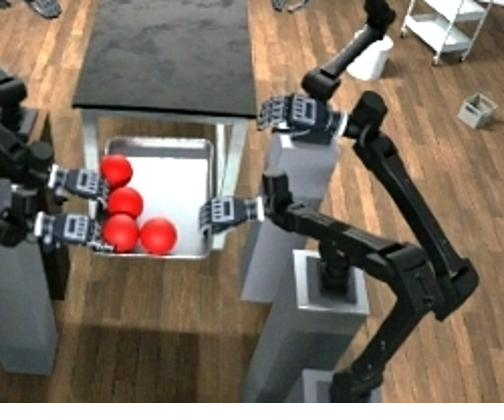

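Call:
{"name": "move", "arguments": {"arm5": {"target": [-0.078, 0.250, 1.350, 0.043, 0.040, -0.766, 0.642], "speed": 0.2}}}

Call:
{"name": "move", "arguments": {"arm5": {"target": [-0.076, 0.168, 1.265, 0.043, 0.040, -0.766, 0.642], "speed": 0.15}, "cameras": ["cam_high", "arm5_cam_wrist"]}}

Call:
{"name": "zoom_image", "arguments": {"camera": "cam_high", "region": [270, 110, 440, 250]}}

Scene clock: 4037.27 s.
Joint torques (N m): arm1=[-1.08 3.9 7.51 1.31 -0.08 -0.01] | arm2=[-0.97 -10.17 10.1 1.95 -1.19 0.45] | arm3=[-2.14 -20.66 11.49 0.73 -1.43 0.58] | arm4=[-0.62 7 7.12 1.74 0.03 -0.01] | arm5=[0.91 -1.49 13.45 0.98 -0.16 -0.01] | arm6=[-0.21 -13.8 7.98 0.91 -0.49 0.22]
Motor temperatures (°C): arm1=[28 38 52 28 29 29] | arm2=[28 32 53 31 32 29] | arm3=[29 37 67 29 38 28] | arm4=[27 35 64 29 30 31] | arm5=[28 33 55 31 30 28] | arm6=[27 33 56 30 28 30]
Heat: arm1: hottest joint3_rad 52 °C; arm2: hottest joint3_rad 53 °C; arm3: hottest joint3_rad 67 °C; arm4: hottest joint3_rad 64 °C; arm5: hottest joint3_rad 55 °C; arm6: hottest joint3_rad 56 °C.
move: arm5 off_target
Joint velocities: within noise
arm1, arm2, arm3, arm4, arm6: as last shown
arm1.little_load_n: 0.5
arm1.ring_load_n: -0.5
arm2.middle_load_n: 11.0
arm3.thumb_bend_load_n: 15.5
arm5.joint_positions: joint1_rad=-0.973 joint2_rad=+0.725 joint3_rad=+0.756 joint4_rad=-0.384 joint5_rad=-0.987 joint6_rad=-0.392 hand_little=+0.150 hand_ring=+0.150 hand_middle=+0.150 hand_index=+0.150 hand_thumb_turn=-1.000 hand_thumb_bend=+0.200 hand_force_limit=+0.000 hand_speed=+0.200
arm5.joint_status: not commanded
arm5.hand_stopped_by: target,target,target,target,target,target
arm5.little_load_n: 0.0
arm5.ring_load_n: 0.0
arm5.middle_load_n: 0.0
arm5.index_load_n: 0.0
arm5.thumb_bend_load_n: 0.0
arm5.thumb_turn_load_n: 0.0
arm5.hand: x=-0.0720 y=+0.2515 z=+1.3303 quat_wxyz=(+0.028, +0.031, -0.770, +0.637) (m; scene frame)
arm5.hand_target: x=-0.0775 y=+0.2504 z=+1.3499 quat_wxyz=(+0.043, +0.040, -0.765, +0.641) (m; scene frame)
arm5.hand_status: off_target (0.021 m and 2.1 deg from the pose sent, 0.152 m and 20.9 deg at the start)
arm6.middle_load_n: 3.0
arm6.thumb_bend_load_n: 15.0
pictures: none

Scene clock: 4039.00 s.
Joint torques (N m): arm1=[-1.03 3.9 7.53 1.35 -0.09 -0.01] | arm2=[-0.91 -10.23 10.1 1.95 -1.2 0.45] | arm3=[-2.2 -20.66 11.51 0.73 -1.42 0.58] | arm4=[-0.38 7.06 7.15 1.78 0.03 -0.02] | arm5=[1.96 -2.96 9.07 2.36 -0.08 0.19] | arm6=[0.03 -14.15 7.99 0.95 -0.51 0.24]
Motor temperatures (°C): arm1=[28 38 52 28 28 29] | arm2=[28 32 53 31 32 29] | arm3=[29 37 67 29 38 28] | arm4=[27 35 64 29 30 31] | arm5=[28 33 55 31 30 28] | arm6=[27 33 56 30 28 30]
Heat: arm1: hottest joint3_rad 52 °C; arm2: hottest joint3_rad 53 °C; arm3: hottest joint3_rad 67 °C; arm4: hottest joint3_rad 64 °C; arm5: hottest joint3_rad 55 °C; arm6: hottest joint3_rad 56 °C.
move: arm5 done
Joint velocities: within noise
arm1, arm2, arm3, arm4, arm6: as last shown
arm1.little_load_n: 0.0
arm1.ring_load_n: 0.0
arm1.thumb_bend_load_n: 0.5
arm2.thumb_bend_load_n: 32.5
arm3.thumb_turn_load_n: 3.5
arm4.thumb_turn_load_n: -0.5
arm5.joint_positions: joint1_rad=-0.736 joint2_rad=+0.908 joint3_rad=+0.655 joint4_rad=+0.010 joint5_rad=-0.748 joint6_rad=-0.308 hand_little=+0.150 hand_ring=+0.150 hand_middle=+0.150 hand_index=+0.150 hand_thumb_turn=-1.000 hand_thumb_bend=+0.200 hand_force_limit=+0.000 hand_speed=+0.200
arm5.joint_status: not commanded
arm5.hand_stopped_by: target,target,target,target,target,target
arm5.little_load_n: 0.0
arm5.ring_load_n: 0.0
arm5.middle_load_n: 0.0
arm5.index_load_n: 0.0
arm5.thumb_bend_load_n: 0.0
arm5.thumb_turn_load_n: 0.0
arm5.hand: x=-0.0781 y=+0.1710 z=+1.2708 quat_wxyz=(+0.049, +0.042, -0.765, +0.641) (m; scene frame)
arm5.hand_target: x=-0.0760 y=+0.1682 z=+1.2652 quat_wxyz=(+0.043, +0.040, -0.765, +0.641) (m; scene frame)
arm5.hand_status: done (0.007 m and 0.7 deg from the pose sent, 0.106 m and 2.2 deg at the start)
arm6.middle_load_n: 2.5
pictures: arm5_cam_wrist, cam_high

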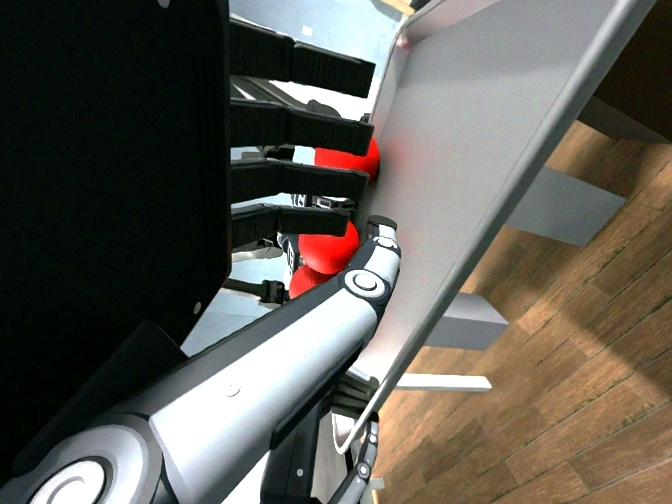

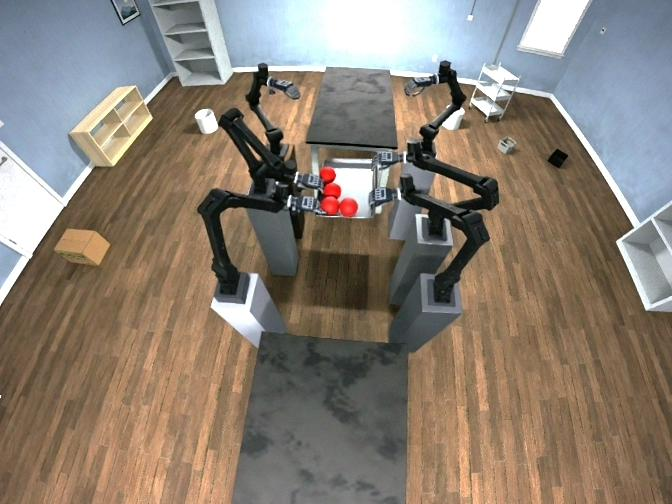

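Scaled by 2.965.

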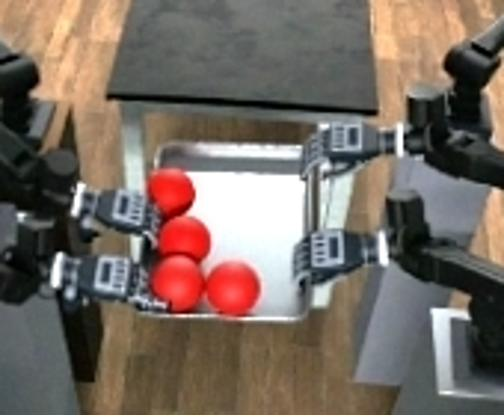

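Call:
{"name": "move", "arguments": {"arm5": {"target": [-0.074, 0.166, 1.200, 0.043, 0.040, -0.766, 0.642], "speed": 0.08}, "cameras": ["arm5_cam_wrist"]}}

Scene clock: 4050.37 s.
Joint torques (N m): arm1=[-1.08 3.9 7.51 1.32 -0.09 -0.01] | arm2=[-0.97 -10.17 10.1 1.94 -1.2 0.45] | arm3=[-2.14 -20.66 11.52 0.72 -1.42 0.58] | arm4=[-0.38 7.12 7.1 1.63 0.03 0] | arm5=[2.08 -3.31 8.34 2.37 -0.05 0.2] | arm6=[-0.26 -14.21 7.97 0.94 -0.5 0.23]
Motor temperatures (°C): arm1=[28 38 52 28 28 29] | arm2=[28 32 53 31 32 29] | arm3=[29 37 67 29 38 28] | arm4=[27 35 63 29 30 31] | arm5=[28 33 55 31 30 28] | arm6=[27 33 56 30 28 30]
Heat: arm1: hottest joint3_rad 52 °C; arm2: hottest joint3_rad 53 °C; arm3: hottest joint3_rad 67 °C; arm4: hottest joint3_rad 63 °C; arm5: hottest joint3_rad 55 °C; arm6: hottest joint3_rad 56 °C.
move: arm5 done
Joint velocities: within noise
arm1, arm2, arm3, arm4, arm6: as last shown
arm1.thumb_bend_load_n: 0.0
arm2.thumb_bend_load_n: 32.0
arm2.thumb_turn_load_n: -2.5
arm3.little_load_n: 0.0
arm3.middle_load_n: 6.5
arm3.index_load_n: 6.0
arm3.thumb_bend_load_n: 16.0
arm4.thumb_turn_load_n: 0.0
arm5.joint_positions: joint1_rad=-0.729 joint2_rad=+1.001 joint3_rad=+0.522 joint4_rad=+0.239 joint5_rad=-0.741 joint6_rad=-0.305 hand_little=+0.150 hand_ring=+0.150 hand_middle=+0.150 hand_index=+0.150 hand_thumb_turn=-1.000 hand_thumb_bend=+0.200 hand_force_limit=+0.000 hand_speed=+0.200
arm5.joint_status: not commanded
arm5.hand_stopped_by: target,target,target,target,target,target
arm5.little_load_n: 0.0
arm5.ring_load_n: 0.0
arm5.middle_load_n: 0.0
arm5.index_load_n: 0.0
arm5.thumb_bend_load_n: 0.0
arm5.thumb_turn_load_n: 0.0
arm5.hand: x=-0.0773 y=+0.1681 z=+1.2063 quat_wxyz=(+0.049, +0.042, -0.764, +0.642) (m; scene frame)
arm5.hand_target: x=-0.0739 y=+0.1662 z=+1.2001 quat_wxyz=(+0.043, +0.040, -0.765, +0.641) (m; scene frame)
arm5.hand_status: done (0.007 m and 0.8 deg from the pose sent, 0.071 m and 0.7 deg at the start)
arm6.middle_load_n: 3.0
arm6.thumb_bend_load_n: 14.5
pictures: arm5_cam_wrist

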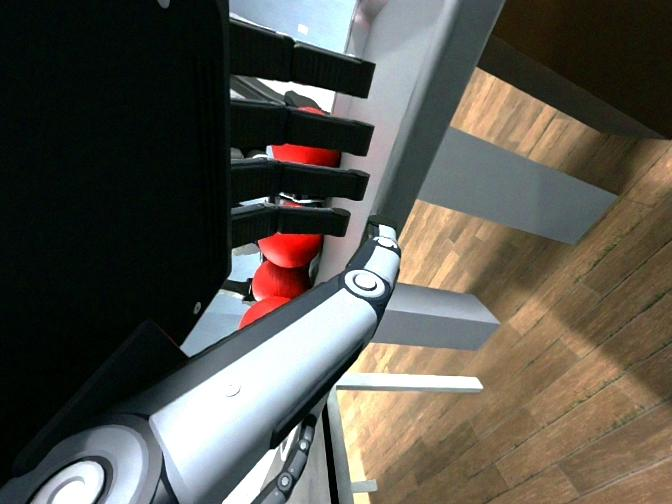

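Call:
{"name": "move", "arguments": {"arm5": {"target": [-0.072, 0.166, 1.176, 0.043, 0.040, -0.766, 0.642], "speed": 0.06}, "cameras": ["arm5_cam_wrist"]}}

Scene clock: 4056.47 s.
Joint torques (N m): arm1=[-1.08 3.84 7.51 1.35 -0.08 -0.01] | arm2=[-0.97 -10.23 10.1 1.95 -1.19 0.45] | arm3=[-2.2 -20.66 11.52 0.75 -1.42 0.58] | arm4=[-0.73 7.41 7.19 1.74 0.04 -0.02] | arm5=[2.14 -3.37 7.83 2.35 -0.05 0.19] | arm6=[0.15 -14.15 7.9 0.94 -0.52 0.22]
Motor temperatures (°C): arm1=[28 38 51 28 28 29] | arm2=[28 32 53 31 32 29] | arm3=[29 37 67 29 38 28] | arm4=[27 35 63 29 30 31] | arm5=[28 33 56 31 30 28] | arm6=[27 33 56 30 28 30]
Heat: arm1: hottest joint3_rad 51 °C; arm2: hottest joint3_rad 53 °C; arm3: hottest joint3_rad 67 °C; arm4: hottest joint3_rad 63 °C; arm5: hottest joint3_rad 56 °C; arm6: hottest joint3_rad 56 °C.
move: arm5 done
Joint velocities: within noise
arm1, arm2, arm3, arm4, arm6: as last shown
arm2.index_load_n: 13.5
arm2.thumb_turn_load_n: -2.0
arm2.hand: x=-0.0358 y=-0.1463 z=+1.1622 quat_wxyz=(-0.602, +0.795, -0.047, -0.053) (m; scene frame)
arm3.joint_positions: joint1_rad=-1.075 joint2_rad=+1.577 joint3_rad=+1.028 joint4_rad=+0.037 joint5_rad=-1.024 joint6_rad=-0.608 hand_little=-0.420 hand_ring=-0.308 hand_middle=-0.222 hand_index=-0.237 hand_thumb_turn=-1.000 hand_thumb_bend=+0.182 hand_force_limit=+0.900 hand_speed=-0.920
arm3.little_load_n: 0.5
arm3.middle_load_n: 6.0
arm3.index_load_n: 5.5
arm3.thumb_bend_load_n: 15.5
arm3.hand: x=+0.1142 y=+0.1476 z=+1.1651 quat_wxyz=(+0.052, +0.059, -0.790, +0.608) (m; scene frame)
arm3.hand_target: x=+0.1111 y=+0.1527 z=+1.2223 quat_wxyz=(+0.062, +0.058, -0.773, +0.629) (m; scene frame)
arm4.thumb_bend_load_n: 0.5
arm5.joint_positions: joint1_rad=-0.725 joint2_rad=+1.047 joint3_rad=+0.479 joint4_rad=+0.333 joint5_rad=-0.737 joint6_rad=-0.304 hand_little=+0.150 hand_ring=+0.150 hand_middle=+0.150 hand_index=+0.150 hand_thumb_turn=-1.000 hand_thumb_bend=+0.200 hand_force_limit=+0.000 hand_speed=+0.200
arm5.joint_status: not commanded
arm5.hand_stopped_by: target,target,target,target,target,target
arm5.little_load_n: 0.0
arm5.ring_load_n: 0.0
arm5.middle_load_n: -0.5
arm5.index_load_n: 0.0
arm5.thumb_bend_load_n: 0.0
arm5.thumb_turn_load_n: 0.0
arm5.hand: x=-0.0762 y=+0.1672 z=+1.1838 quat_wxyz=(+0.050, +0.043, -0.763, +0.643) (m; scene frame)
arm5.hand_target: x=-0.0720 y=+0.1662 z=+1.1763 quat_wxyz=(+0.043, +0.040, -0.765, +0.641) (m; scene frame)
arm5.hand_status: done (0.009 m and 0.9 deg from the pose sent, 0.031 m and 0.8 deg at the start)
arm6.middle_load_n: 2.5
arm6.hand_target: x=+0.1153 y=-0.1504 z=+1.1553 quat_wxyz=(-0.641, +0.761, -0.062, -0.074) (m; scene frame)
pictures: arm5_cam_wrist

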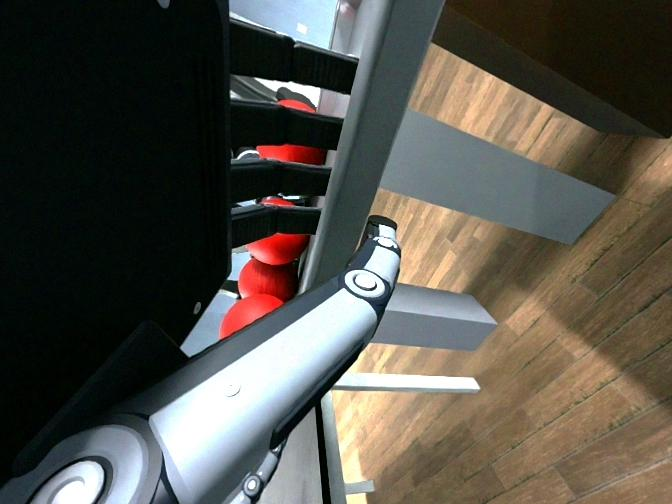

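Call:
{"name": "move", "arguments": {"arm5": {"joints": {"hand_little": -0.42, "hand_ring": -0.7, "hand_middle": -0.7, "hand_index": -0.7, "hand_force_limit": -0.3, "hand_speed": -0.9}}}}

Call:
{"name": "move", "arguments": {"arm5": {"target": [-0.072, 0.158, 1.180, 0.043, 0.040, -0.766, 0.642], "speed": 0.03, "joints": {"hand_ring": -0.76, "hand_middle": -0.76, "hand_index": -0.76, "hand_force_limit": 0.5, "hand_speed": -0.92}}, "cameras": ["arm5_cam_wrist"]}}

Scene clock: 4069.40 s.
Joint torques (N m): arm1=[-1.14 3.9 7.53 1.33 -0.09 -0.02] | arm2=[-0.91 -10.11 10.09 1.95 -1.19 0.42] | arm3=[-2.14 -20.66 11.49 0.77 -1.33 0.56] | arm4=[-0.67 7.18 7.08 1.81 0 -0.05] | arm5=[1.38 -3.43 7.84 1.91 -0.08 0.18] | arm6=[0.09 -14.15 7.95 0.94 -0.5 0.21]
Motor temperatures (°C): arm1=[28 37 51 28 28 29] | arm2=[28 32 52 31 32 29] | arm3=[29 37 67 29 38 28] | arm4=[27 35 63 29 30 31] | arm5=[28 33 56 31 30 28] | arm6=[27 33 56 30 28 30]
Heat: arm1: hottest joint3_rad 51 °C; arm2: hottest joint3_rad 52 °C; arm3: hottest joint3_rad 67 °C; arm4: hottest joint3_rad 63 °C; arm5: hottest joint3_rad 56 °C; arm6: hottest joint3_rad 56 °C.
move: arm5 off_target
Joint velocities: within noise
arm1.joint_positions: joint1_rad=+0.908 joint2_rad=+0.255 joint3_rad=+1.003 joint4_rad=-0.893 joint5_rad=+0.604 joint6_rad=+0.209 hand_little=+0.150 hand_ring=+0.150 hand_middle=+0.150 hand_index=+0.150 hand_thumb_turn=-1.000 hand_thumb_bend=+0.250 hand_force_limit=+0.600 hand_speed=-0.600
arm1.joint_status: not commanded
arm1.hand_stopped_by: target,target,target,target,target,target
arm1.little_load_n: 0.0
arm1.ring_load_n: 0.0
arm1.middle_load_n: 0.0
arm1.index_load_n: 0.0
arm1.thumb_bend_load_n: 0.0
arm1.thumb_turn_load_n: 0.0
arm1.hand: x=-0.4896 y=+0.3531 z=+1.5454 quat_wxyz=(-0.123, +0.052, -0.750, +0.648) (m; scene frame)
arm1.hand_target: x=-0.4924 y=+0.3539 z=+1.5427 quat_wxyz=(-0.118, +0.055, -0.751, +0.648) (m; scene frame)
arm1.hand_status: not commanded
arm2, arm3, arm4, arm6: as last shown
arm2.joint_positions: joint1_rad=-0.464 joint2_rad=+1.117 joint3_rad=+0.331 joint4_rad=+0.476 joint5_rad=-0.441 joint6_rad=+0.018 hand_little=-0.247 hand_ring=-0.228 hand_middle=-0.219 hand_index=-0.308 hand_thumb_turn=-1.000 hand_thumb_bend=+0.207 hand_force_limit=+1.000 hand_speed=-0.880
arm2.index_load_n: 15.0
arm2.thumb_bend_load_n: 31.5
arm2.thumb_turn_load_n: -1.5
arm2.hand: x=-0.0360 y=-0.1461 z=+1.1625 quat_wxyz=(-0.602, +0.795, -0.048, -0.054) (m; scene frame)
arm3.joint_positions: joint1_rad=-1.075 joint2_rad=+1.577 joint3_rad=+1.028 joint4_rad=+0.037 joint5_rad=-1.026 joint6_rad=-0.606 hand_little=-0.420 hand_ring=-0.308 hand_middle=-0.222 hand_index=-0.237 hand_thumb_turn=-1.000 hand_thumb_bend=+0.182 hand_force_limit=+0.900 hand_speed=-0.920
arm3.little_load_n: 0.0
arm3.ring_load_n: 12.0
arm3.index_load_n: 6.5
arm3.thumb_bend_load_n: 16.0
arm3.hand: x=+0.1148 y=+0.1475 z=+1.1652 quat_wxyz=(+0.050, +0.058, -0.790, +0.609) (m; scene frame)
arm3.hand_target: x=+0.1110 y=+0.1527 z=+1.2223 quat_wxyz=(+0.062, +0.058, -0.773, +0.629) (m; scene frame)
arm4.thumb_bend_load_n: 0.0
arm5.joint_positions: joint1_rad=-0.718 joint2_rad=+1.047 joint3_rad=+0.479 joint4_rad=+0.345 joint5_rad=-0.736 joint6_rad=-0.303 hand_little=-0.118 hand_ring=-0.063 hand_middle=-0.016 hand_index=-0.043 hand_thumb_turn=-1.000 hand_thumb_bend=+0.200 hand_force_limit=-0.300 hand_speed=-0.900
arm5.joint_status: hand_little off_target (ended at -0.118, target -0.420); hand_ring off_target (ended at -0.063, target -0.700); hand_middle off_target (ended at -0.016, target -0.700); hand_index off_target (ended at -0.043, target -0.700); the others done
arm5.hand_stopped_by: force,force,force,force,target,target
arm5.little_load_n: 3.0
arm5.ring_load_n: 0.5
arm5.middle_load_n: -0.5
arm5.index_load_n: 0.0
arm5.thumb_bend_load_n: 0.0
arm5.thumb_turn_load_n: 0.0
arm5.hand: x=-0.0750 y=+0.1651 z=+1.1862 quat_wxyz=(+0.052, +0.047, -0.760, +0.646) (m; scene frame)
arm5.hand_target: x=-0.0721 y=+0.1662 z=+1.1763 quat_wxyz=(+0.043, +0.040, -0.765, +0.641) (m; scene frame)
arm5.hand_status: not commanded
arm6.joint_positions: joint1_rad=+1.080 joint2_rad=+1.788 joint3_rad=+0.938 joint4_rad=+0.545 joint5_rad=+1.067 joint6_rad=+0.476 hand_little=+1.000 hand_ring=-0.214 hand_middle=-0.209 hand_index=-0.286 hand_thumb_turn=-1.000 hand_thumb_bend=+0.203 hand_force_limit=+0.900 hand_speed=-0.920
arm6.ring_load_n: 2.5
arm6.middle_load_n: 2.0
arm6.thumb_bend_load_n: 15.0
arm6.hand: x=+0.1148 y=-0.1536 z=+1.1686 quat_wxyz=(-0.648, +0.754, -0.068, -0.078) (m; scene frame)
pictures: none

Scene clock: 4070.73 s.
Joint torques (N m): arm1=[-1.03 3.9 7.53 1.35 -0.09 -0.01] | arm2=[-0.97 -10.23 9.68 1.95 -1.14 0.28] | arm3=[-2.14 -20.6 11.49 1.13 -1.09 0.46] | arm4=[-0.91 7.24 7.1 1.78 0 -0.04] | arm5=[0.44 -3.6 8.87 1.1 -0.2 0.24] | arm6=[-0.15 -14.04 7.95 0.94 -0.53 0.12]
Motor temperatures (°C): arm1=[28 37 51 28 28 29] | arm2=[28 32 53 31 32 29] | arm3=[29 37 67 29 38 28] | arm4=[27 35 62 29 29 31] | arm5=[28 33 56 31 30 28] | arm6=[27 33 56 30 28 30]
Heat: arm1: hottest joint3_rad 51 °C; arm2: hottest joint3_rad 53 °C; arm3: hottest joint3_rad 67 °C; arm4: hottest joint3_rad 62 °C; arm5: hottest joint3_rad 56 °C; arm6: hottest joint3_rad 56 °C.
move: arm5 off_target
Joint velocities: within noise
arm1, arm2, arm6: as last shown
arm1.thumb_turn_load_n: 0.5
arm2.joint_positions: joint1_rad=-0.464 joint2_rad=+1.117 joint3_rad=+0.336 joint4_rad=+0.476 joint5_rad=-0.442 joint6_rad=+0.034 hand_little=-0.247 hand_ring=-0.228 hand_middle=-0.219 hand_index=-0.308 hand_thumb_turn=-1.000 hand_thumb_bend=+0.207 hand_force_limit=+1.000 hand_speed=-0.880
arm2.middle_load_n: 9.5
arm2.index_load_n: 17.0
arm2.thumb_bend_load_n: 30.5
arm2.thumb_turn_load_n: -1.0
arm2.hand: x=-0.0362 y=-0.1441 z=+1.1657 quat_wxyz=(-0.604, +0.793, -0.053, -0.059) (m; scene frame)
arm2.hand_target: x=-0.0326 y=-0.1383 z=+1.2033 quat_wxyz=(-0.636, +0.768, -0.046, -0.058) (m; scene frame)
arm3.joint_positions: joint1_rad=-1.075 joint2_rad=+1.577 joint3_rad=+1.028 joint4_rad=+0.026 joint5_rad=-1.033 joint6_rad=-0.595 hand_little=-0.420 hand_ring=-0.308 hand_middle=-0.222 hand_index=-0.237 hand_thumb_turn=-1.000 hand_thumb_bend=+0.182 hand_force_limit=+0.900 hand_speed=-0.920
arm3.joint_status: not commanded
arm3.hand_stopped_by: target,force,force,force,force,target
arm3.little_load_n: 0.0
arm3.ring_load_n: 7.5
arm3.middle_load_n: 5.0
arm3.index_load_n: 5.5
arm3.thumb_bend_load_n: 18.0
arm3.thumb_turn_load_n: 5.5
arm3.hand: x=+0.1181 y=+0.1480 z=+1.1649 quat_wxyz=(+0.041, +0.053, -0.791, +0.609) (m; scene frame)
arm3.hand_target: x=+0.1111 y=+0.1527 z=+1.2223 quat_wxyz=(+0.062, +0.058, -0.773, +0.629) (m; scene frame)
arm3.hand_status: not commanded
arm4.joint_positions: joint1_rad=-0.908 joint2_rad=+0.256 joint3_rad=+1.008 joint4_rad=-0.888 joint5_rad=-0.602 joint6_rad=-0.198 hand_little=+0.150 hand_ring=+0.150 hand_middle=+0.150 hand_index=+0.150 hand_thumb_turn=-1.000 hand_thumb_bend=+0.250 hand_force_limit=+0.500 hand_speed=-0.500
arm4.joint_status: not commanded
arm4.hand_stopped_by: target,target,target,target,target,target
arm4.little_load_n: 0.0
arm4.ring_load_n: 0.0
arm4.middle_load_n: 0.0
arm4.index_load_n: 0.0
arm4.thumb_bend_load_n: 0.0
arm4.thumb_turn_load_n: 0.0
arm4.hand: x=-0.4720 y=-0.3509 z=+1.4874 quat_wxyz=(-0.648, +0.742, -0.076, +0.153) (m; scene frame)
arm4.hand_target: x=-0.4748 y=-0.3517 z=+1.4821 quat_wxyz=(-0.645, +0.746, -0.075, +0.148) (m; scene frame)
arm4.hand_status: not commanded
arm5.joint_positions: joint1_rad=-0.687 joint2_rad=+1.060 joint3_rad=+0.484 joint4_rad=+0.365 joint5_rad=-0.713 joint6_rad=-0.303 hand_little=-0.119 hand_ring=-0.277 hand_middle=-0.215 hand_index=-0.235 hand_thumb_turn=-1.000 hand_thumb_bend=+0.200 hand_force_limit=+0.500 hand_speed=-0.920
arm5.joint_status: hand_ring off_target (ended at -0.277, target -0.760); hand_middle off_target (ended at -0.215, target -0.760); hand_index off_target (ended at -0.235, target -0.760); the others done
arm5.hand_stopped_by: force,force,force,force,target,target
arm5.little_load_n: 0.0
arm5.ring_load_n: 8.5
arm5.middle_load_n: 6.0
arm5.index_load_n: 2.5
arm5.thumb_bend_load_n: 1.0
arm5.thumb_turn_load_n: 0.0
arm5.hand: x=-0.0702 y=+0.1562 z=+1.1871 quat_wxyz=(+0.054, +0.054, -0.758, +0.648) (m; scene frame)
arm5.hand_target: x=-0.0718 y=+0.1581 z=+1.1800 quat_wxyz=(+0.043, +0.040, -0.765, +0.641) (m; scene frame)
arm5.hand_status: off_target (0.008 m and 2.4 deg from the pose sent, 0.010 m and 1.5 deg at the start)
arm6.joint_positions: joint1_rad=+1.080 joint2_rad=+1.788 joint3_rad=+0.938 joint4_rad=+0.545 joint5_rad=+1.067 joint6_rad=+0.485 hand_little=+1.000 hand_ring=-0.214 hand_middle=-0.209 hand_index=-0.286 hand_thumb_turn=-1.000 hand_thumb_bend=+0.203 hand_force_limit=+0.900 hand_speed=-0.920
arm6.little_load_n: 0.5
arm6.ring_load_n: 0.5
arm6.middle_load_n: 0.0
arm6.index_load_n: 9.5
arm6.thumb_turn_load_n: -4.0
arm6.hand: x=+0.1144 y=-0.1535 z=+1.1690 quat_wxyz=(-0.648, +0.754, -0.071, -0.081) (m; scene frame)
pictures: arm5_cam_wrist

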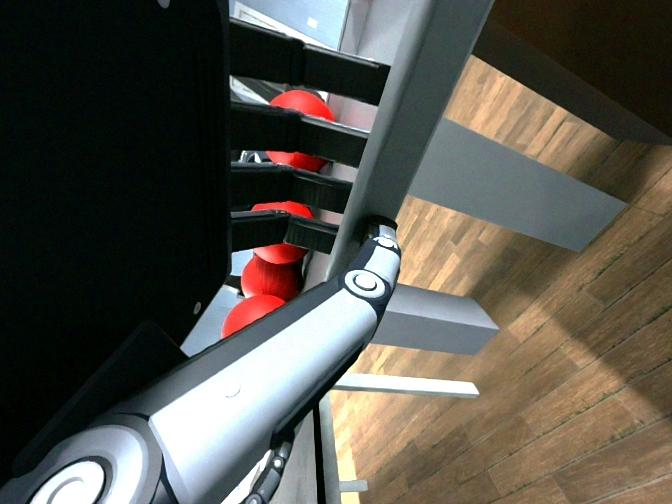

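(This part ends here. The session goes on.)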